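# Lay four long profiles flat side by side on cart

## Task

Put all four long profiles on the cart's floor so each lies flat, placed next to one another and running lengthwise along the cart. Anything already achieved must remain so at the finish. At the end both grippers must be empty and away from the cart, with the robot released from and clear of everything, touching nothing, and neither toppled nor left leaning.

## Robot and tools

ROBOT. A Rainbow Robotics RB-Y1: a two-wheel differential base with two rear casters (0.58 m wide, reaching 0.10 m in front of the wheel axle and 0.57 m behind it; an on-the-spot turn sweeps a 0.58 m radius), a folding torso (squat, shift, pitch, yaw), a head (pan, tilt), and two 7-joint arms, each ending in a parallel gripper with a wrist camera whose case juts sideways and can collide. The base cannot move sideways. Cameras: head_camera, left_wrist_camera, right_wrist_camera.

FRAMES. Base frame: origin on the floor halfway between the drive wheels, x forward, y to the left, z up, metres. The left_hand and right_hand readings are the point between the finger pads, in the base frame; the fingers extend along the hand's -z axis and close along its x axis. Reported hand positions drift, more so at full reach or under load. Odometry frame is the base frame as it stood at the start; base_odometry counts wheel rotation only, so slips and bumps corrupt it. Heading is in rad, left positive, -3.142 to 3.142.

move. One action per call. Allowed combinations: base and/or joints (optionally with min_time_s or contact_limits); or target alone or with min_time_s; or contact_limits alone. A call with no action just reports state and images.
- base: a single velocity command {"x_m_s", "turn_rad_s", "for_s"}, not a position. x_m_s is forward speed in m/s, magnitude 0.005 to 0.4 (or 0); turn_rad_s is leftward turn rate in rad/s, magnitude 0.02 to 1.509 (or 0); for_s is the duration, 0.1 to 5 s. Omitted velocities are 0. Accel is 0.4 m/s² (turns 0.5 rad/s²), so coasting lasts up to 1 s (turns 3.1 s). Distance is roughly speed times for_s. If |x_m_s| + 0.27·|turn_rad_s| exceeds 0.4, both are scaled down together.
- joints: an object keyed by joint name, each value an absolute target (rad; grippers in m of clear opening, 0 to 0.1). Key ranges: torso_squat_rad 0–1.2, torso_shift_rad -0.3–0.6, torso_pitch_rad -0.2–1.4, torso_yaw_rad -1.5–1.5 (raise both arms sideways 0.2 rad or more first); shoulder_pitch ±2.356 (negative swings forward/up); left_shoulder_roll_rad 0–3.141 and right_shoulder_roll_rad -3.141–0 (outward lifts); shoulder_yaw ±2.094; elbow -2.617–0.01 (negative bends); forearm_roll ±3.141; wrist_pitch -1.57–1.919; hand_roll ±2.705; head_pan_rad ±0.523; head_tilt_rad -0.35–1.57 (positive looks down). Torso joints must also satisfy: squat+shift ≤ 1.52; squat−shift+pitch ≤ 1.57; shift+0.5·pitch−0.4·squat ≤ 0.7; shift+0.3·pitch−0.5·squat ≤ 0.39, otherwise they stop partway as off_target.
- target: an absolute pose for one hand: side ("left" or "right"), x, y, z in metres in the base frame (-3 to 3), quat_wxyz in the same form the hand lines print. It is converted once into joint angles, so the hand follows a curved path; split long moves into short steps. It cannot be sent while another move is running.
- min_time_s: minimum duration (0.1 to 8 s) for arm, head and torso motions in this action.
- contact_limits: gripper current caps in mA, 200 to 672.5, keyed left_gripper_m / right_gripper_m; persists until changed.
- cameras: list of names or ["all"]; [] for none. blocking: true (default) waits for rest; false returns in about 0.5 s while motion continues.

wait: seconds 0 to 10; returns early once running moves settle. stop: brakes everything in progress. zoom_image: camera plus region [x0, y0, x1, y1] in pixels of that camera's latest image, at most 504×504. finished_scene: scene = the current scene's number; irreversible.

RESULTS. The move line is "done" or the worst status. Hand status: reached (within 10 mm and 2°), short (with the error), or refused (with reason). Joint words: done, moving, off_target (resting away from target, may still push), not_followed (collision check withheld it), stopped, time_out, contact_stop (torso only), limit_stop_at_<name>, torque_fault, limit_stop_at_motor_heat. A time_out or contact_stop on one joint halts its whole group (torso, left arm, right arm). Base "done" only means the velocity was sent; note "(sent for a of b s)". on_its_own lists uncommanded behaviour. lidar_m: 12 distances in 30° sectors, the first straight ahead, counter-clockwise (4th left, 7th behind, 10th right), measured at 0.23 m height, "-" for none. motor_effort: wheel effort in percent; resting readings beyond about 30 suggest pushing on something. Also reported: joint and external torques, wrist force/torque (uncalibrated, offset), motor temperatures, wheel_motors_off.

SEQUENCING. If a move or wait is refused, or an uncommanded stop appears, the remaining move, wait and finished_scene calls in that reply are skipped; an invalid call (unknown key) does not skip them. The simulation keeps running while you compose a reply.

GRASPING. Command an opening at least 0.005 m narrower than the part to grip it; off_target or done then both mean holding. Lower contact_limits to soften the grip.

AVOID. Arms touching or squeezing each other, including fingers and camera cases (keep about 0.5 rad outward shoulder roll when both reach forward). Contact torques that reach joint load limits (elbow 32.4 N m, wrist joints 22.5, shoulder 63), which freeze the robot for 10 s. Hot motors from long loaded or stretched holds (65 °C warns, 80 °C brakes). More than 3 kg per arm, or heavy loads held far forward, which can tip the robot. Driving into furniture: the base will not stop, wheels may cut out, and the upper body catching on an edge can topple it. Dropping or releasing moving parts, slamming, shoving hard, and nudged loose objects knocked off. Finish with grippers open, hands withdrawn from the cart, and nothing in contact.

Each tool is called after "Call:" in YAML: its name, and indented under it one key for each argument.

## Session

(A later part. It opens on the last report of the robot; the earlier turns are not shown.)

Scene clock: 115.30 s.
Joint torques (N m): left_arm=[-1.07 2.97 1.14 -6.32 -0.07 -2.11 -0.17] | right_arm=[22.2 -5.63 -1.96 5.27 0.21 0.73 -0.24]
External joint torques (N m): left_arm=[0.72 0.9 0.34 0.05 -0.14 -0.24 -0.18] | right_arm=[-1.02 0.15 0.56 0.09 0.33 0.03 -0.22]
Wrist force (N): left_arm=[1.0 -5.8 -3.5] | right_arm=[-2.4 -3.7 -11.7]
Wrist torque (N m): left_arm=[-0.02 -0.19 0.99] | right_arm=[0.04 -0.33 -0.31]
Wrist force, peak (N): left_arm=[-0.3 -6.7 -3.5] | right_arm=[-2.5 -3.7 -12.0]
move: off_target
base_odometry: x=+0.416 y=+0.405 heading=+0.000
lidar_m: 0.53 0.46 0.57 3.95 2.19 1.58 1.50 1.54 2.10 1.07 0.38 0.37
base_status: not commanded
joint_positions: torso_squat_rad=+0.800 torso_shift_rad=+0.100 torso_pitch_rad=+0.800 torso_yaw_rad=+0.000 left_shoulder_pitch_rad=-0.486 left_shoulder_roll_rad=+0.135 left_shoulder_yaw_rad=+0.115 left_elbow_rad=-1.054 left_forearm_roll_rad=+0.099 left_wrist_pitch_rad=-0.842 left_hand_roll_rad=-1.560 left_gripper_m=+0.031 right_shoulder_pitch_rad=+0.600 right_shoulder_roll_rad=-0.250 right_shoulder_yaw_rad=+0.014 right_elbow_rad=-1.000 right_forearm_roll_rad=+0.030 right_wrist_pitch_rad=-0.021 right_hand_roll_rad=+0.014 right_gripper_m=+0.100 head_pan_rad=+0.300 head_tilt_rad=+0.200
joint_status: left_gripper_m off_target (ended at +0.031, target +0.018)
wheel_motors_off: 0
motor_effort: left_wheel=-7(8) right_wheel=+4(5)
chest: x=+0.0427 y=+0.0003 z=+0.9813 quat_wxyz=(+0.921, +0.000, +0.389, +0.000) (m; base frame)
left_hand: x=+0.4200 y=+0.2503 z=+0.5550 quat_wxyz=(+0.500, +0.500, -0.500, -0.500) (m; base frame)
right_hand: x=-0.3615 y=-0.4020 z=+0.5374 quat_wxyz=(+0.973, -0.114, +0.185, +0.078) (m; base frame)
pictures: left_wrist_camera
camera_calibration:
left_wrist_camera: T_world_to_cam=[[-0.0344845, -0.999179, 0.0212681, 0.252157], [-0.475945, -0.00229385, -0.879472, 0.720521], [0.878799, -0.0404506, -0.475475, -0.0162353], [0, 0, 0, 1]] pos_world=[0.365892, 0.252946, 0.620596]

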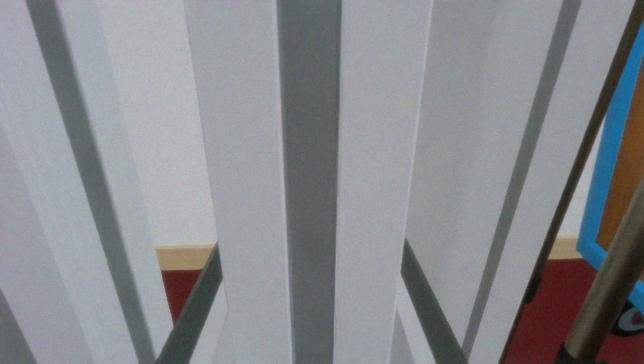

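Call:
move:
  target: {"side":"left","x":0.40,"y":0.2505,"z":0.575,"quat_wxyz":[0.5,0.5,-0.5,-0.5]}
  min_time_s: 1

Call:
move:
  target: {"side":"left","x":0.38,"y":0.2505,"z":0.63,"quat_wxyz":[0.5,0.5,-0.5,-0.5]}
  min_time_s: 1.2
  cameras: ["head_camera","left_wrist_camera"]

Call:
move:
  base: {"x_m_s":-0.2,"for_s":1.0}
  cameras: ["head_camera"]

Scene clock: 140.00 s.
Joint torques (N m): left_arm=[-2.07 0.78 -0.13 -10.46 -0.24 -4.07 0.1] | right_arm=[21.77 -5.35 -1.23 5.01 0.06 0.75 -0.13]
External joint torques (N m): left_arm=[-1.82 -0.93 -0.99 -3.66 -0.31 -2.2 0.08] | right_arm=[-1.45 0.44 1.29 -0.17 0.18 0.05 -0.11]
Wrist force (N): left_arm=[-0.4 -15.4 -3.8] | right_arm=[-2.5 -3.8 -11.9]
Wrist torque (N m): left_arm=[-0.12 -0.18 0.18] | right_arm=[0.06 -0.35 -0.30]
Wrist force, peak (N): left_arm=[-1.0 -16.4 -3.0] | right_arm=[-2.7 -3.9 -12.2]
move: done
base_odometry: x=+0.416 y=+0.405 heading=+0.000
lidar_m: 0.53 0.45 0.57 3.95 2.18 1.58 1.49 1.55 2.08 1.08 0.38 0.36
base_status: not commanded
joint_positions: torso_squat_rad=+0.800 torso_shift_rad=+0.100 torso_pitch_rad=+0.800 torso_yaw_rad=+0.000 left_shoulder_pitch_rad=-0.358 left_shoulder_roll_rad=+0.116 left_shoulder_yaw_rad=+0.097 left_elbow_rad=-1.245 left_forearm_roll_rad=+0.089 left_wrist_pitch_rad=-0.777 left_hand_roll_rad=-1.560 left_gripper_m=+0.031 right_shoulder_pitch_rad=+0.600 right_shoulder_roll_rad=-0.250 right_shoulder_yaw_rad=+0.014 right_elbow_rad=-1.000 right_forearm_roll_rad=+0.030 right_wrist_pitch_rad=-0.021 right_hand_roll_rad=+0.014 right_gripper_m=+0.100 head_pan_rad=+0.300 head_tilt_rad=+0.200
joint_status: all done
wheel_motors_off: 0
motor_effort: left_wheel=-7(7) right_wheel=+3(6)
chest: x=+0.0427 y=+0.0003 z=+0.9813 quat_wxyz=(+0.921, +0.000, +0.389, +0.000) (m; base frame)
left_hand: x=+0.3995 y=+0.2507 z=+0.5744 quat_wxyz=(+0.500, +0.500, -0.500, -0.500) (m; base frame)
left_hand_status: reached (checked arc, planned for 1.0 s): 1 mm and 0.0 deg off.
right_hand: x=-0.3615 y=-0.4020 z=+0.5374 quat_wxyz=(+0.973, -0.114, +0.185, +0.078) (m; base frame)
camera_calibration:
head_camera: T_world_to_cam=[[0.152958, -0.969977, -0.189072, 0.183979], [-0.815312, -0.0157445, -0.578808, 0.860695], [0.558454, 0.242686, -0.793242, 0.704934], [0, 0, 0, 1]] pos_world=[0.279921, 0.0209293, 1.09215]
left_wrist_camera: T_world_to_cam=[[-0.0340847, -0.999208, 0.0205138, 0.251791], [-0.476285, -0.00180495, -0.879289, 0.727753], [0.87863, -0.0397407, -0.475846, 0.0110491], [0, 0, 0, 1]] pos_world=[0.345492, 0.253344, 0.639998]
right_wrist_camera: T_world_to_cam=[[-0.924705, -0.0938868, 0.368926, -0.568586], [-0.00722417, 0.973264, 0.229576, 0.295482], [-0.380616, 0.209625, -0.90066, 0.504771], [0, 0, 0, 1]] pos_world=[-0.331516, -0.446777, 0.596558]

Scene clock: 141.53 s.
Joint torques (N m): left_arm=[-0.4 0.79 0.13 -11.63 -0.29 -4.31 0.43] | right_arm=[21.5 -5.36 -1.38 5.13 0.04 0.68 -0.29]
External joint torques (N m): left_arm=[-2.09 -0.56 -0.84 -3.82 -0.37 -2.45 0.42] | right_arm=[-1.72 0.43 1.14 -0.05 0.16 -0.02 -0.27]
Wrist force (N): left_arm=[-0.2 -14.8 -3.6] | right_arm=[-2.4 -3.7 -11.8]
Wrist torque (N m): left_arm=[-0.22 -0.18 0.24] | right_arm=[0.06 -0.32 -0.31]
Wrist force, peak (N): left_arm=[-0.4 -16.3 -3.8] | right_arm=[-2.5 -3.9 -12.0]
move: done
base_odometry: x=+0.416 y=+0.405 heading=+0.000
lidar_m: 0.54 0.43 0.57 3.94 2.18 1.58 1.49 1.54 2.09 1.08 0.38 0.37
base_status: not commanded
joint_positions: torso_squat_rad=+0.800 torso_shift_rad=+0.100 torso_pitch_rad=+0.800 torso_yaw_rad=+0.000 left_shoulder_pitch_rad=-0.150 left_shoulder_roll_rad=+0.094 left_shoulder_yaw_rad=+0.065 left_elbow_rad=-1.610 left_forearm_roll_rad=+0.076 left_wrist_pitch_rad=-0.624 left_hand_roll_rad=-1.554 left_gripper_m=+0.031 right_shoulder_pitch_rad=+0.600 right_shoulder_roll_rad=-0.250 right_shoulder_yaw_rad=+0.014 right_elbow_rad=-1.000 right_forearm_roll_rad=+0.030 right_wrist_pitch_rad=-0.021 right_hand_roll_rad=+0.014 right_gripper_m=+0.100 head_pan_rad=+0.300 head_tilt_rad=+0.200
joint_status: all done
wheel_motors_off: 0
motor_effort: left_wheel=-7(8) right_wheel=+3(7)
chest: x=+0.0427 y=+0.0003 z=+0.9813 quat_wxyz=(+0.921, +0.000, +0.389, +0.000) (m; base frame)
left_hand: x=+0.3794 y=+0.2507 z=+0.6297 quat_wxyz=(+0.497, +0.503, -0.502, -0.498) (m; base frame)
left_hand_status: reached (checked arc, planned for 1.2 s): 1 mm and 0.6 deg off.
right_hand: x=-0.3615 y=-0.4020 z=+0.5374 quat_wxyz=(+0.973, -0.114, +0.185, +0.078) (m; base frame)
pictures: head_camera, left_wrist_camera
camera_calibration:
head_camera: T_world_to_cam=[[0.152958, -0.969977, -0.189072, 0.183979], [-0.815312, -0.0157445, -0.578808, 0.860695], [0.558454, 0.242686, -0.793242, 0.704934], [0, 0, 0, 1]] pos_world=[0.279921, 0.0209293, 1.09215]
left_wrist_camera: T_world_to_cam=[[-0.0346182, -0.999201, 0.0199686, 0.250403], [-0.46677, -0.00150221, -0.884377, 0.766333], [0.883701, -0.0399363, -0.466345, 0.0473072], [0, 0, 0, 1]] pos_world=[0.324565, 0.253244, 0.694789]

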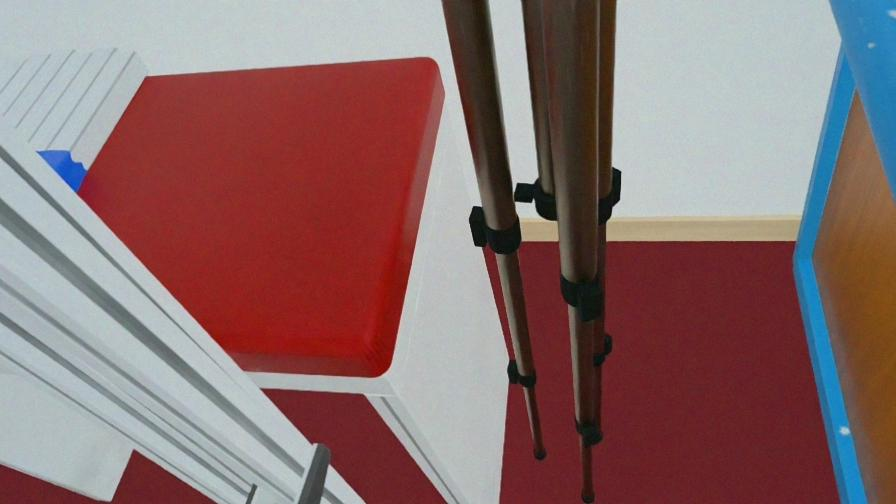

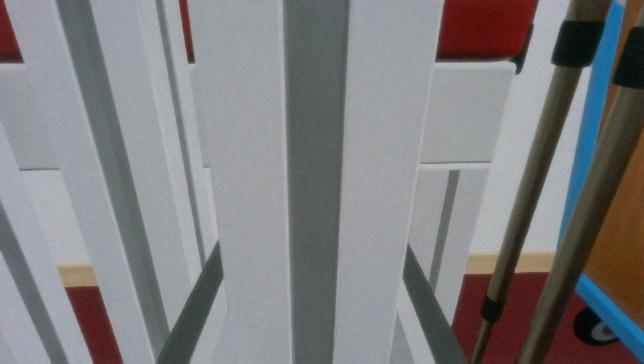

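Scene clock: 143.53 s.
Joint torques (N m): left_arm=[-0.53 0.79 0.63 -11.19 -0.23 -3.93 0.44] | right_arm=[21.17 -4.65 -1.76 4.36 0.26 0.62 -0.26]
External joint torques (N m): left_arm=[-2.22 -0.56 -0.34 -3.39 -0.32 -2.05 0.43] | right_arm=[-2.05 1.14 0.76 -0.83 0.38 -0.07 -0.23]
Wrist force (N): left_arm=[-0.8 -14.8 -3.6] | right_arm=[-2.4 -3.7 -11.8]
Wrist torque (N m): left_arm=[0.24 -0.26 0.23] | right_arm=[0.05 -0.33 -0.30]
Wrist force, peak (N): left_arm=[-0.4 -15.4 -4.6] | right_arm=[-2.6 -3.7 -12.1]
move: done
base_odometry: x=+0.216 y=+0.405 heading=+0.000
lidar_m: 0.67 0.44 1.12 4.70 1.90 1.37 1.29 1.35 1.80 4.72 0.66 0.54
base_status: done (sent for 1 of 1 s)
joint_positions: torso_squat_rad=+0.800 torso_shift_rad=+0.100 torso_pitch_rad=+0.800 torso_yaw_rad=+0.000 left_shoulder_pitch_rad=-0.150 left_shoulder_roll_rad=+0.094 left_shoulder_yaw_rad=+0.065 left_elbow_rad=-1.610 left_forearm_roll_rad=+0.076 left_wrist_pitch_rad=-0.624 left_hand_roll_rad=-1.554 left_gripper_m=+0.031 right_shoulder_pitch_rad=+0.600 right_shoulder_roll_rad=-0.250 right_shoulder_yaw_rad=+0.014 right_elbow_rad=-1.000 right_forearm_roll_rad=+0.030 right_wrist_pitch_rad=-0.021 right_hand_roll_rad=+0.014 right_gripper_m=+0.100 head_pan_rad=+0.300 head_tilt_rad=+0.200
joint_status: not commanded
wheel_motors_off: 0
motor_effort: left_wheel=-3(29) right_wheel=-8(37)
chest: x=+0.0427 y=+0.0003 z=+0.9813 quat_wxyz=(+0.921, +0.000, +0.390, +0.000) (m; base frame)
left_hand: x=+0.3793 y=+0.2507 z=+0.6297 quat_wxyz=(+0.497, +0.503, -0.502, -0.498) (m; base frame)
right_hand: x=-0.3616 y=-0.4020 z=+0.5375 quat_wxyz=(+0.973, -0.114, +0.185, +0.078) (m; base frame)
pictures: head_camera
camera_calibration:
head_camera: T_world_to_cam=[[0.152943, -0.969978, -0.189079, 0.18399], [-0.815392, -0.015763, -0.578694, 0.860594], [0.558341, 0.24268, -0.793323, 0.705055], [0, 0, 0, 1]] pos_world=[0.279921, 0.0209293, 1.09215]

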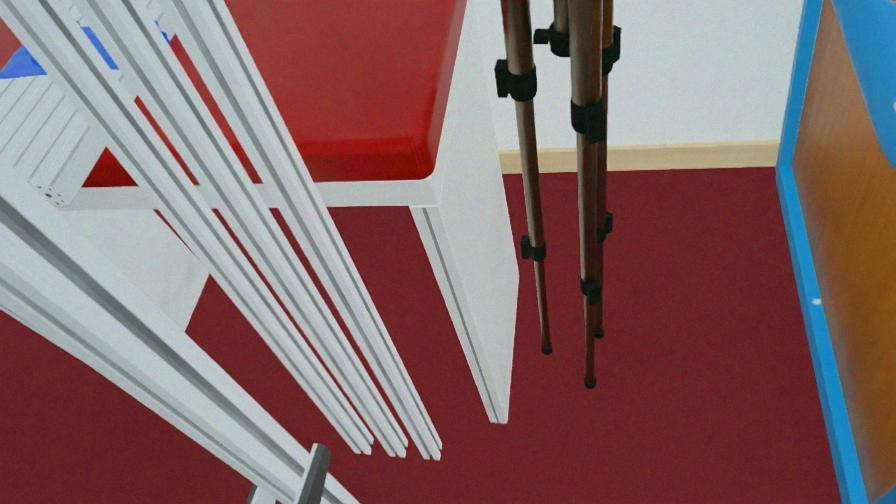

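Call:
move:
  base: {"turn_rad_s":0.6,"for_s":2.036}

Call:
move:
  base: {"x_m_s":-0.4,"for_s":2.98}

Call:
move:
  base: {"turn_rad_s":-0.6,"for_s":2.036}
  joints: {"head_pan_rad":-0.3,"head_tilt_rad":-0.1}
  cameras: ["head_camera","left_wrist_camera"]

Scene clock: 158.20 s.
Joint torques (N m): left_arm=[-1.16 0.65 0.26 -11.44 -0.29 -4.16 0.36] | right_arm=[21.38 -5.34 -1.91 4.96 0.07 0.65 -0.22]
External joint torques (N m): left_arm=[-2.86 -0.7 -0.71 -3.63 -0.37 -2.3 0.35] | right_arm=[-1.84 0.45 0.61 -0.23 0.19 -0.04 -0.2]
Wrist force (N): left_arm=[-0.5 -14.8 -4.1] | right_arm=[-2.7 -3.8 -11.6]
Wrist torque (N m): left_arm=[0.04 -0.22 0.23] | right_arm=[0.06 -0.37 -0.30]
Wrist force, peak (N): left_arm=[-0.3 -15.5 -4.0] | right_arm=[-2.5 -4.0 -12.0]
move: done
base_odometry: x=+0.216 y=+0.405 heading=+1.219
lidar_m: 1.13 0.43 1.62 1.32 1.30 1.44 2.23 1.12 0.57 0.54 0.68 0.66
base_status: done (sent for 2.03 of 2.03 s)
joint_positions: torso_squat_rad=+0.800 torso_shift_rad=+0.100 torso_pitch_rad=+0.800 torso_yaw_rad=+0.000 left_shoulder_pitch_rad=-0.150 left_shoulder_roll_rad=+0.094 left_shoulder_yaw_rad=+0.065 left_elbow_rad=-1.610 left_forearm_roll_rad=+0.076 left_wrist_pitch_rad=-0.624 left_hand_roll_rad=-1.554 left_gripper_m=+0.031 right_shoulder_pitch_rad=+0.600 right_shoulder_roll_rad=-0.250 right_shoulder_yaw_rad=+0.014 right_elbow_rad=-1.000 right_forearm_roll_rad=+0.030 right_wrist_pitch_rad=-0.021 right_hand_roll_rad=+0.014 right_gripper_m=+0.100 head_pan_rad=+0.300 head_tilt_rad=+0.200
joint_status: not commanded
wheel_motors_off: 0
motor_effort: left_wheel=+1(37) right_wheel=+10(46)
chest: x=+0.0427 y=+0.0003 z=+0.9813 quat_wxyz=(+0.921, +0.000, +0.390, +0.000) (m; base frame)
left_hand: x=+0.3793 y=+0.2507 z=+0.6297 quat_wxyz=(+0.497, +0.503, -0.502, -0.498) (m; base frame)
right_hand: x=-0.3616 y=-0.4020 z=+0.5375 quat_wxyz=(+0.973, -0.114, +0.185, +0.078) (m; base frame)
camera_calibration:
head_camera: T_world_to_cam=[[0.153022, -0.969977, -0.189023, 0.183907], [-0.815377, -0.0158573, -0.578713, 0.860611], [0.55834, 0.242681, -0.793324, 0.705055], [0, 0, 0, 1]] pos_world=[0.27992, 0.0209291, 1.09215]
left_wrist_camera: T_world_to_cam=[[-0.0345282, -0.999205, 0.0199272, 0.250506], [-0.466889, -0.0015023, -0.884315, 0.76624], [0.883642, -0.0398376, -0.466466, 0.0473425], [0, 0, 0, 1]] pos_world=[0.324565, 0.253344, 0.694689]
right_wrist_camera: T_world_to_cam=[[-0.92462, -0.0939346, 0.369125, -0.568829], [-0.00721608, 0.973259, 0.229598, 0.295445], [-0.380822, 0.209628, -0.900573, 0.504704], [0, 0, 0, 1]] pos_world=[-0.331617, -0.446777, 0.596658]

Scene clock: 162.73 s.
Joint torques (N m): left_arm=[-0.98 1.18 0.04 -11.34 -0.31 -4.27 0.54] | right_arm=[21.18 -5.55 -1.92 4.75 0.15 0.55 -0.14]
External joint torques (N m): left_arm=[-2.67 -0.17 -0.93 -3.53 -0.4 -2.4 0.52] | right_arm=[-2.05 0.24 0.6 -0.44 0.27 -0.15 -0.11]
Wrist force (N): left_arm=[-0.5 -15.3 -4.0] | right_arm=[-2.5 -3.9 -11.9]
Wrist torque (N m): left_arm=[-0.18 -0.23 0.24] | right_arm=[0.08 -0.34 -0.31]
Wrist force, peak (N): left_arm=[-0.5 -15.4 -3.9] | right_arm=[-2.8 -3.7 -12.1]
move: done
base_odometry: x=-0.192 y=-0.709 heading=+1.220
lidar_m: 1.79 0.43 1.10 0.89 0.89 0.97 1.51 4.20 2.10 0.87 0.88 0.97
base_status: done (sent for 2.97 of 2.97 s)
joint_positions: torso_squat_rad=+0.800 torso_shift_rad=+0.100 torso_pitch_rad=+0.800 torso_yaw_rad=+0.000 left_shoulder_pitch_rad=-0.150 left_shoulder_roll_rad=+0.094 left_shoulder_yaw_rad=+0.065 left_elbow_rad=-1.610 left_forearm_roll_rad=+0.076 left_wrist_pitch_rad=-0.624 left_hand_roll_rad=-1.554 left_gripper_m=+0.031 right_shoulder_pitch_rad=+0.600 right_shoulder_roll_rad=-0.250 right_shoulder_yaw_rad=+0.014 right_elbow_rad=-1.000 right_forearm_roll_rad=+0.030 right_wrist_pitch_rad=-0.021 right_hand_roll_rad=+0.014 right_gripper_m=+0.100 head_pan_rad=+0.300 head_tilt_rad=+0.200
joint_status: not commanded
wheel_motors_off: 0
motor_effort: left_wheel=+8(36) right_wheel=-5(37)
chest: x=+0.0428 y=+0.0003 z=+0.9813 quat_wxyz=(+0.921, +0.000, +0.390, +0.000) (m; base frame)
left_hand: x=+0.3793 y=+0.2507 z=+0.6296 quat_wxyz=(+0.497, +0.503, -0.502, -0.498) (m; base frame)
right_hand: x=-0.3616 y=-0.4020 z=+0.5375 quat_wxyz=(+0.973, -0.114, +0.185, +0.078) (m; base frame)
camera_calibration:
head_camera: T_world_to_cam=[[0.153007, -0.969977, -0.189033, 0.183904], [-0.81538, -0.0158393, -0.578709, 0.86055], [0.55834, 0.242681, -0.793324, 0.704976], [0, 0, 0, 1]] pos_world=[0.27992, 0.0209291, 1.09205]
left_wrist_camera: T_world_to_cam=[[-0.0345254, -0.999205, 0.0199295, 0.250503], [-0.466968, -0.00150203, -0.884273, 0.766237], [0.8836, -0.0398364, -0.466545, 0.0474103], [0, 0, 0, 1]] pos_world=[0.324565, 0.253344, 0.694689]
right_wrist_camera: T_world_to_cam=[[-0.92462, -0.0939346, 0.369125, -0.568829], [-0.00721608, 0.973259, 0.229598, 0.295445], [-0.380822, 0.209628, -0.900573, 0.504704], [0, 0, 0, 1]] pos_world=[-0.331617, -0.446777, 0.596658]

Scene clock: 166.30 s.
Joint torques (N m): left_arm=[-0.76 0.08 -0.01 -11.61 -0.16 -4.26 0.64] | right_arm=[21.65 -5.38 -1.63 4.87 -0.03 0.59 -0.32]
External joint torques (N m): left_arm=[-2.45 -1.27 -0.98 -3.8 -0.25 -2.41 0.63] | right_arm=[-1.58 0.41 0.89 -0.32 0.09 -0.11 -0.3]
Wrist force (N): left_arm=[-0.5 -14.9 -3.9] | right_arm=[-2.3 -4.0 -11.8]
Wrist torque (N m): left_arm=[0.04 -0.22 0.23] | right_arm=[0.09 -0.32 -0.31]
Wrist force, peak (N): left_arm=[-1.5 -15.3 -3.9] | right_arm=[-2.9 -3.8 -12.1]
move: done
base_odometry: x=-0.192 y=-0.709 heading=+0.001
lidar_m: 0.86 0.43 1.67 3.62 1.29 0.93 0.86 0.90 1.21 3.20 2.43 0.91
base_status: done (sent for 2.03 of 2.03 s)
joint_positions: torso_squat_rad=+0.800 torso_shift_rad=+0.100 torso_pitch_rad=+0.800 torso_yaw_rad=+0.000 left_shoulder_pitch_rad=-0.150 left_shoulder_roll_rad=+0.094 left_shoulder_yaw_rad=+0.065 left_elbow_rad=-1.610 left_forearm_roll_rad=+0.076 left_wrist_pitch_rad=-0.624 left_hand_roll_rad=-1.554 left_gripper_m=+0.031 right_shoulder_pitch_rad=+0.600 right_shoulder_roll_rad=-0.250 right_shoulder_yaw_rad=+0.014 right_elbow_rad=-1.000 right_forearm_roll_rad=+0.030 right_wrist_pitch_rad=-0.021 right_hand_roll_rad=+0.014 right_gripper_m=+0.100 head_pan_rad=-0.300 head_tilt_rad=-0.100
joint_status: all done
wheel_motors_off: 0
motor_effort: left_wheel=+14(41) right_wheel=+3(34)
chest: x=+0.0428 y=+0.0003 z=+0.9813 quat_wxyz=(+0.921, +0.000, +0.390, +0.000) (m; base frame)
left_hand: x=+0.3793 y=+0.2507 z=+0.6296 quat_wxyz=(+0.497, +0.503, -0.502, -0.498) (m; base frame)
right_hand: x=-0.3616 y=-0.4020 z=+0.5375 quat_wxyz=(+0.973, -0.114, +0.185, +0.078) (m; base frame)
pictures: head_camera, left_wrist_camera
camera_calibration:
head_camera: T_world_to_cam=[[-0.262846, -0.940025, 0.217403, -0.181261], [-0.6042, -0.0153079, -0.796686, 1.05884], [0.752233, -0.340761, -0.563939, 0.412778], [0, 0, 0, 1]] pos_world=[0.281599, -0.0135231, 1.11575]
left_wrist_camera: T_world_to_cam=[[-0.0345272, -0.999205, 0.0199292, 0.250504], [-0.466889, -0.00150448, -0.884315, 0.766241], [0.883642, -0.0398376, -0.466466, 0.0473425], [0, 0, 0, 1]] pos_world=[0.324565, 0.253344, 0.694689]

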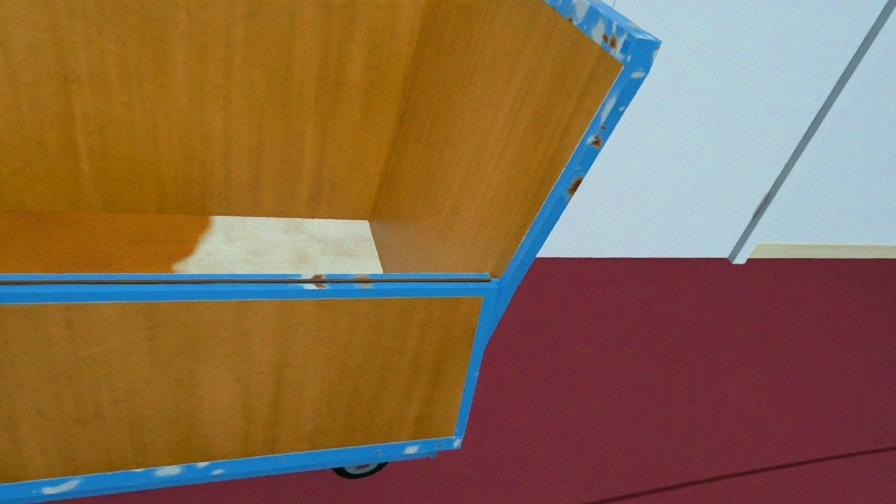

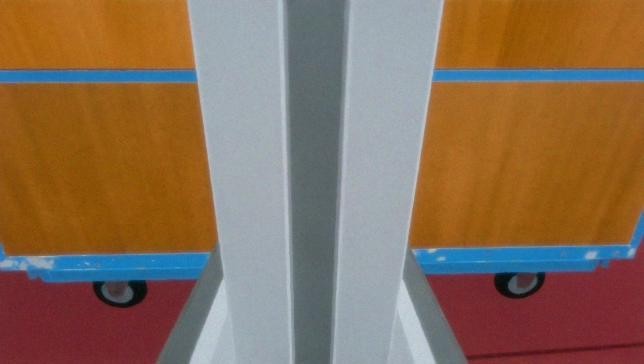

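Call:
move:
  joints: {"left_hand_roll_rad":0.03}
  min_time_s: 1.8

Call:
move:
  joints: {"torso_squat_rad":0.7,"torso_pitch_rad":1.0,"torso_shift_rad":0.2,"left_shoulder_pitch_rad":-0.1,"left_shoulder_roll_rad":0.05,"left_shoulder_yaw_rad":0,"left_elbow_rad":-2.3,"left_forearm_roll_rad":0.2,"left_wrist_pitch_rad":-0.3,"left_hand_roll_rad":-0.2,"head_pan_rad":0,"head_tilt_rad":0}
  min_time_s: 2.5
  cameras: ["head_camera","left_wrist_camera"]

Call:
move:
  target: {"side":"left","x":0.47,"y":0.236,"z":0.79,"quat_wxyz":[0.7070,0.0148,-0.7070,0.0148]}
  min_time_s: 1.5
  cameras: ["head_camera","left_wrist_camera"]

Scene clock: 182.87 s.
Joint torques (N m): left_arm=[-0.65 0.32 0.63 -11.4 -0.12 -4.16 -0.05] | right_arm=[21.47 -5.13 -1.42 4.98 0.22 0.74 -0.26]
External joint torques (N m): left_arm=[-2.36 -1.08 -0.38 -3.59 -0.15 -2.3 0.01] | right_arm=[-1.75 0.66 1.1 -0.2 0.34 0.05 -0.23]
Wrist force (N): left_arm=[-15.9 -0.1 -2.9] | right_arm=[-2.4 -3.6 -12.0]
Wrist torque (N m): left_arm=[-0.22 -0.50 0.28] | right_arm=[0.04 -0.34 -0.31]
Wrist force, peak (N): left_arm=[-16.4 0.5 -3.2] | right_arm=[-2.6 -4.0 -12.1]
move: done
base_odometry: x=-0.192 y=-0.709 heading=+0.001
lidar_m: 0.87 0.91 1.67 3.63 1.28 0.93 0.86 0.89 1.22 3.20 2.44 0.91
base_status: not commanded
joint_positions: torso_squat_rad=+0.800 torso_shift_rad=+0.100 torso_pitch_rad=+0.800 torso_yaw_rad=+0.000 left_shoulder_pitch_rad=-0.150 left_shoulder_roll_rad=+0.094 left_shoulder_yaw_rad=+0.065 left_elbow_rad=-1.610 left_forearm_roll_rad=+0.076 left_wrist_pitch_rad=-0.624 left_hand_roll_rad=+0.030 left_gripper_m=+0.031 right_shoulder_pitch_rad=+0.600 right_shoulder_roll_rad=-0.250 right_shoulder_yaw_rad=+0.014 right_elbow_rad=-1.000 right_forearm_roll_rad=+0.030 right_wrist_pitch_rad=-0.021 right_hand_roll_rad=+0.014 right_gripper_m=+0.100 head_pan_rad=-0.300 head_tilt_rad=-0.100
joint_status: all done
wheel_motors_off: 0
motor_effort: left_wheel=+14(14) right_wheel=+2(4)
chest: x=+0.0428 y=+0.0003 z=+0.9813 quat_wxyz=(+0.921, +0.000, +0.390, +0.000) (m; base frame)
left_hand: x=+0.3793 y=+0.2507 z=+0.6296 quat_wxyz=(+0.703, -0.005, -0.711, +0.004) (m; base frame)
right_hand: x=-0.3616 y=-0.4020 z=+0.5375 quat_wxyz=(+0.973, -0.114, +0.185, +0.078) (m; base frame)
camera_calibration:
head_camera: T_world_to_cam=[[-0.262846, -0.940025, 0.217403, -0.181261], [-0.6042, -0.0153079, -0.796686, 1.05884], [0.752233, -0.340761, -0.563939, 0.412778], [0, 0, 0, 1]] pos_world=[0.281599, -0.0135231, 1.11575]
left_wrist_camera: T_world_to_cam=[[-0.0445226, 0.0335888, 0.998444, -0.620779], [-0.476006, -0.879402, 0.00835809, 0.42775], [0.878314, -0.474893, 0.0551418, -0.170031], [0, 0, 0, 1]] pos_world=[0.325313, 0.316269, 0.625614]
right_wrist_camera: T_world_to_cam=[[-0.924617, -0.0939357, 0.369134, -0.568833], [-0.00725231, 0.973279, 0.22951, 0.295495], [-0.380829, 0.209532, -0.900592, 0.50467], [0, 0, 0, 1]] pos_world=[-0.331617, -0.446777, 0.596658]

Scene clock: 185.67 s.
Joint torques (N m): left_arm=[1.79 -0.63 -0.61 -13.79 0.11 -4.15 -0.38] | right_arm=[23.97 -4.84 -1.14 6.64 -0.08 0.93 -0.43]
External joint torques (N m): left_arm=[-1 -0.82 -0.84 -4.12 0.22 -2.35 -0.33] | right_arm=[-1.62 0.01 1.05 -0.28 0.08 -0.12 -0.4]
Wrist force (N): left_arm=[-16.1 -0.3 -1.6] | right_arm=[-1.7 -4.2 -11.4]
Wrist torque (N m): left_arm=[-0.19 -0.49 0.26] | right_arm=[0.07 -0.31 -0.28]
Wrist force, peak (N): left_arm=[-16.6 0.4 -3.3] | right_arm=[-2.5 -3.7 -12.0]
move: done
base_odometry: x=-0.192 y=-0.709 heading=+0.001
lidar_m: 0.87 0.91 1.67 3.63 1.29 0.93 0.87 0.90 1.21 3.20 2.44 0.91
base_status: not commanded
joint_positions: torso_squat_rad=+0.700 torso_shift_rad=+0.200 torso_pitch_rad=+1.000 torso_yaw_rad=+0.000 left_shoulder_pitch_rad=-0.100 left_shoulder_roll_rad=+0.050 left_shoulder_yaw_rad=+0.000 left_elbow_rad=-2.299 left_forearm_roll_rad=+0.200 left_wrist_pitch_rad=-0.299 left_hand_roll_rad=-0.200 left_gripper_m=+0.031 right_shoulder_pitch_rad=+0.600 right_shoulder_roll_rad=-0.250 right_shoulder_yaw_rad=+0.014 right_elbow_rad=-1.000 right_forearm_roll_rad=+0.030 right_wrist_pitch_rad=-0.021 right_hand_roll_rad=+0.014 right_gripper_m=+0.100 head_pan_rad=+0.000 head_tilt_rad=+0.000
joint_status: all done
wheel_motors_off: 0
motor_effort: left_wheel=+15(15) right_wheel=-1(4)
chest: x=+0.1388 y=+0.0003 z=+0.9723 quat_wxyz=(+0.878, +0.000, +0.480, +0.000) (m; base frame)
left_hand: x=+0.4835 y=+0.2183 z=+0.7716 quat_wxyz=(+0.665, +0.002, -0.747, -0.002) (m; base frame)
right_hand: x=-0.3456 y=-0.4020 z=+0.6177 quat_wxyz=(+0.949, -0.106, +0.282, +0.089) (m; base frame)
pictures: head_camera, left_wrist_camera
camera_calibration:
head_camera: T_world_to_cam=[[-0.0540583, -0.99824, 0.0243758, -0.0027041], [-0.813739, 0.0298927, -0.580462, 0.932796], [0.578712, -0.0512143, -0.813922, 0.620802], [0, 0, 0, 1]] pos_world=[0.39964, 0.00121088, 1.0468]
left_wrist_camera: T_world_to_cam=[[-0.149736, 0.0160101, 0.988596, -0.694539], [-0.472324, -0.879561, -0.0572951, 0.496554], [0.868614, -0.475517, 0.139263, -0.344809], [0, 0, 0, 1]] pos_world=[0.430043, 0.283907, 0.763088]

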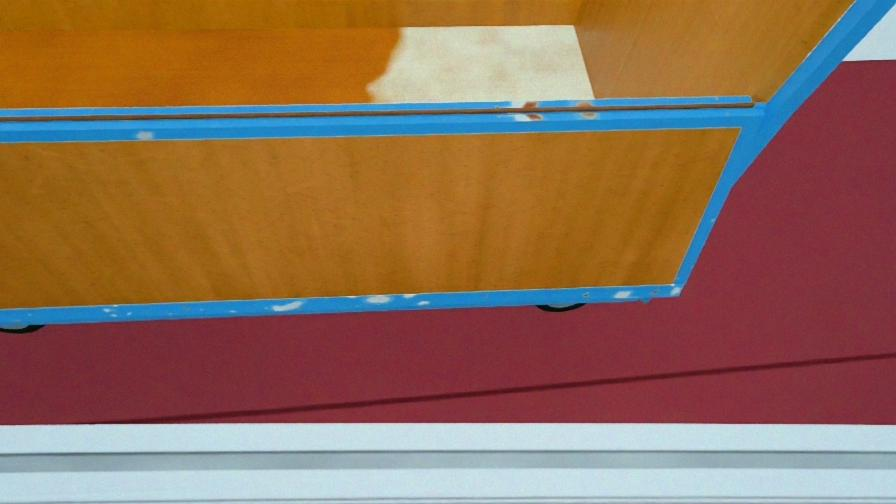

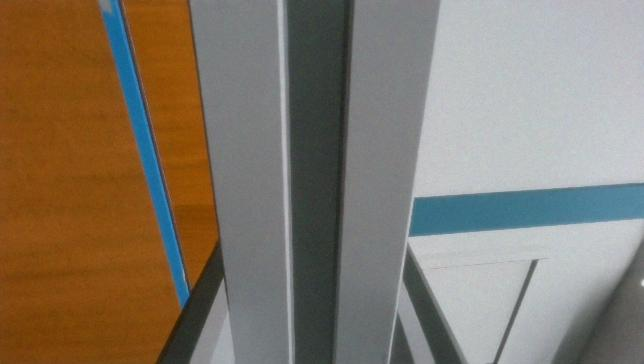

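Scene clock: 187.50 s.
Joint torques (N m): left_arm=[3.02 -1.73 1.05 -14.28 0.17 -3.76 -0.08] | right_arm=[23.57 -4.51 -1.45 6.93 0.01 1.08 -0.17]
External joint torques (N m): left_arm=[-0.73 -1.99 0.67 -4.4 0.21 -1.94 -0.03] | right_arm=[-2.02 0.33 0.73 0.01 0.16 0.03 -0.14]
Wrist force (N): left_arm=[-16.0 -0.1 -3.6] | right_arm=[-1.5 -3.9 -11.5]
Wrist torque (N m): left_arm=[-0.16 -0.49 0.28] | right_arm=[0.04 -0.30 -0.28]
Wrist force, peak (N): left_arm=[-16.7 0.2 -2.8] | right_arm=[-1.7 -4.0 -11.5]
move: done
base_odometry: x=-0.192 y=-0.709 heading=+0.001
lidar_m: 0.87 0.92 1.67 3.62 1.28 0.93 0.87 0.90 1.21 3.22 2.44 0.90
base_status: not commanded
joint_positions: torso_squat_rad=+0.700 torso_shift_rad=+0.200 torso_pitch_rad=+1.000 torso_yaw_rad=+0.000 left_shoulder_pitch_rad=+0.019 left_shoulder_roll_rad=+0.000 left_shoulder_yaw_rad=+0.025 left_elbow_rad=-2.494 left_forearm_roll_rad=+0.233 left_wrist_pitch_rad=-0.097 left_hand_roll_rad=-0.206 left_gripper_m=+0.031 right_shoulder_pitch_rad=+0.600 right_shoulder_roll_rad=-0.250 right_shoulder_yaw_rad=+0.014 right_elbow_rad=-1.000 right_forearm_roll_rad=+0.030 right_wrist_pitch_rad=-0.021 right_hand_roll_rad=+0.014 right_gripper_m=+0.100 head_pan_rad=+0.000 head_tilt_rad=+0.000
joint_status: all done
wheel_motors_off: 0
motor_effort: left_wheel=+14(16) right_wheel=+3(3)
chest: x=+0.1388 y=+0.0003 z=+0.9723 quat_wxyz=(+0.878, +0.000, +0.480, +0.000) (m; base frame)
left_hand: x=+0.4697 y=+0.2358 z=+0.7892 quat_wxyz=(+0.707, +0.014, -0.707, +0.014) (m; base frame)
left_hand_status: reached (checked arc, planned for 1.5 s): 1 mm and 0.2 deg off.
right_hand: x=-0.3456 y=-0.4020 z=+0.6177 quat_wxyz=(+0.949, -0.106, +0.282, +0.089) (m; base frame)
pictures: head_camera, left_wrist_camera
camera_calibration:
head_camera: T_world_to_cam=[[-0.0540583, -0.99824, 0.0243758, -0.0027041], [-0.813739, 0.0298927, -0.580462, 0.932796], [0.578712, -0.0512143, -0.813922, 0.620802], [0, 0, 0, 1]] pos_world=[0.39964, 0.00121088, 1.0468]
left_wrist_camera: T_world_to_cam=[[-0.0355432, 0.0193624, 0.999181, -0.777122], [-0.441184, -0.897415, 0.00169647, 0.449478], [0.896713, -0.440762, 0.0404394, -0.270332], [0, 0, 0, 1]] pos_world=[0.413091, 0.299263, 0.786655]

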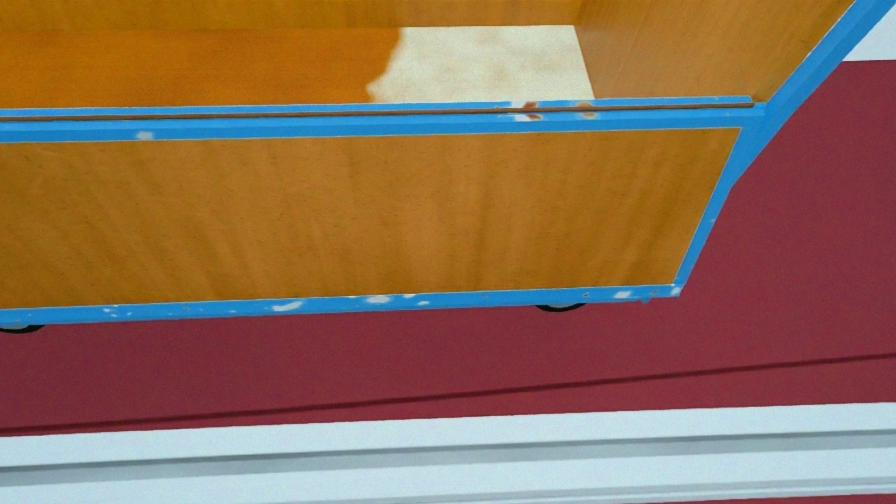

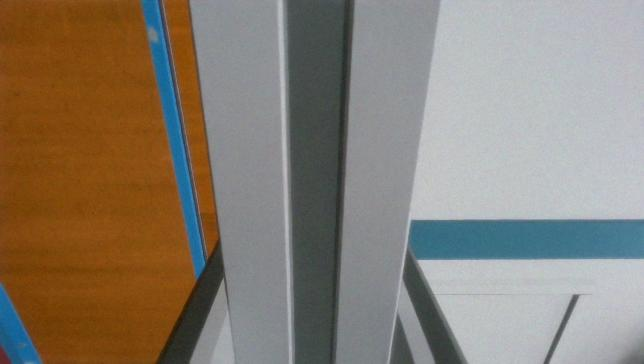

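Call:
move:
  base: {"x_m_s":0.3,"for_s":2.07}
  cameras: ["head_camera"]

Scene clock: 204.43 s.
Joint torques (N m): left_arm=[1.86 -1.03 1.56 -13.82 0.14 -3.91 -0.15] | right_arm=[23.86 -4.08 -1.18 6.71 -0.08 1.14 -0.2]
External joint torques (N m): left_arm=[-1.89 -1.3 1.18 -3.94 0.19 -2.08 -0.1] | right_arm=[-1.73 0.76 1.01 -0.22 0.08 0.09 -0.17]
Motor temperatures (°C): left_arm=[34 33 33 43 43 40 41] | right_arm=[40 38 31 38 38 39 36]
Wrist force (N): left_arm=[-15.7 0.2 -3.6] | right_arm=[-1.4 -4.0 -11.5]
Wrist torque (N m): left_arm=[-0.23 -0.49 0.27] | right_arm=[0.04 -0.26 -0.29]
Wrist force, peak (N): left_arm=[-16.9 0.0 -4.7] | right_arm=[-1.3 -4.2 -11.7]
move: done
base_odometry: x=+0.428 y=-0.709 heading=+0.000
lidar_m: 0.25 0.27 0.37 1.54 2.16 1.58 1.49 1.54 2.08 4.54 0.37 0.26
base_status: done (sent for 2.07 of 2.07 s)
joint_positions: torso_squat_rad=+0.700 torso_shift_rad=+0.200 torso_pitch_rad=+1.000 torso_yaw_rad=+0.000 left_shoulder_pitch_rad=+0.019 left_shoulder_roll_rad=+0.000 left_shoulder_yaw_rad=+0.025 left_elbow_rad=-2.494 left_forearm_roll_rad=+0.233 left_wrist_pitch_rad=-0.097 left_hand_roll_rad=-0.206 left_gripper_m=+0.031 right_shoulder_pitch_rad=+0.600 right_shoulder_roll_rad=-0.250 right_shoulder_yaw_rad=+0.014 right_elbow_rad=-1.000 right_forearm_roll_rad=+0.030 right_wrist_pitch_rad=-0.021 right_hand_roll_rad=+0.014 right_gripper_m=+0.100 head_pan_rad=+0.000 head_tilt_rad=+0.000
joint_status: not commanded
wheel_motors_off: 0
motor_effort: left_wheel=-4(46) right_wheel=-3(35)
chest: x=+0.1389 y=+0.0003 z=+0.9723 quat_wxyz=(+0.877, +0.000, +0.480, +0.000) (m; base frame)
left_hand: x=+0.4698 y=+0.2358 z=+0.7891 quat_wxyz=(+0.707, +0.014, -0.707, +0.014) (m; base frame)
right_hand: x=-0.3456 y=-0.4020 z=+0.6177 quat_wxyz=(+0.949, -0.106, +0.282, +0.089) (m; base frame)
pictures: head_camera
camera_calibration:
head_camera: T_world_to_cam=[[-0.0540547, -0.99824, 0.0243887, -0.0027112], [-0.813867, 0.0298936, -0.580282, 0.932682], [0.578531, -0.0512161, -0.814051, 0.62087], [0, 0, 0, 1]] pos_world=[0.39974, 0.00121088, 1.0467]

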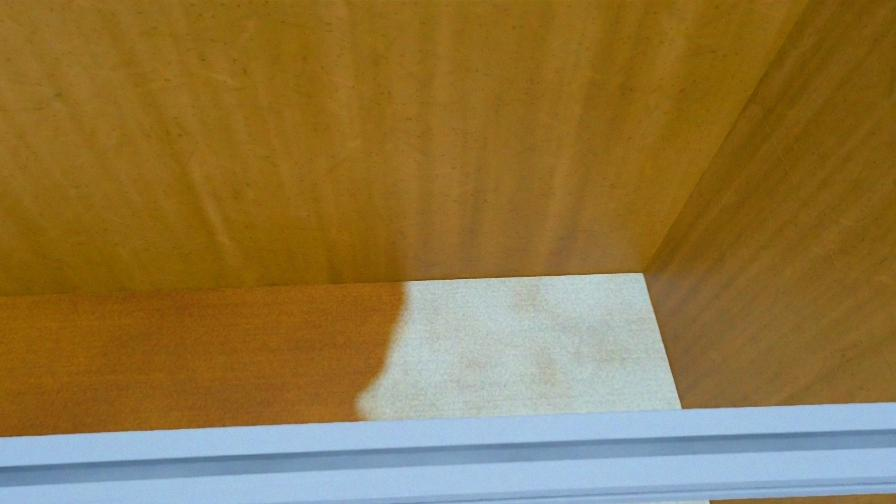

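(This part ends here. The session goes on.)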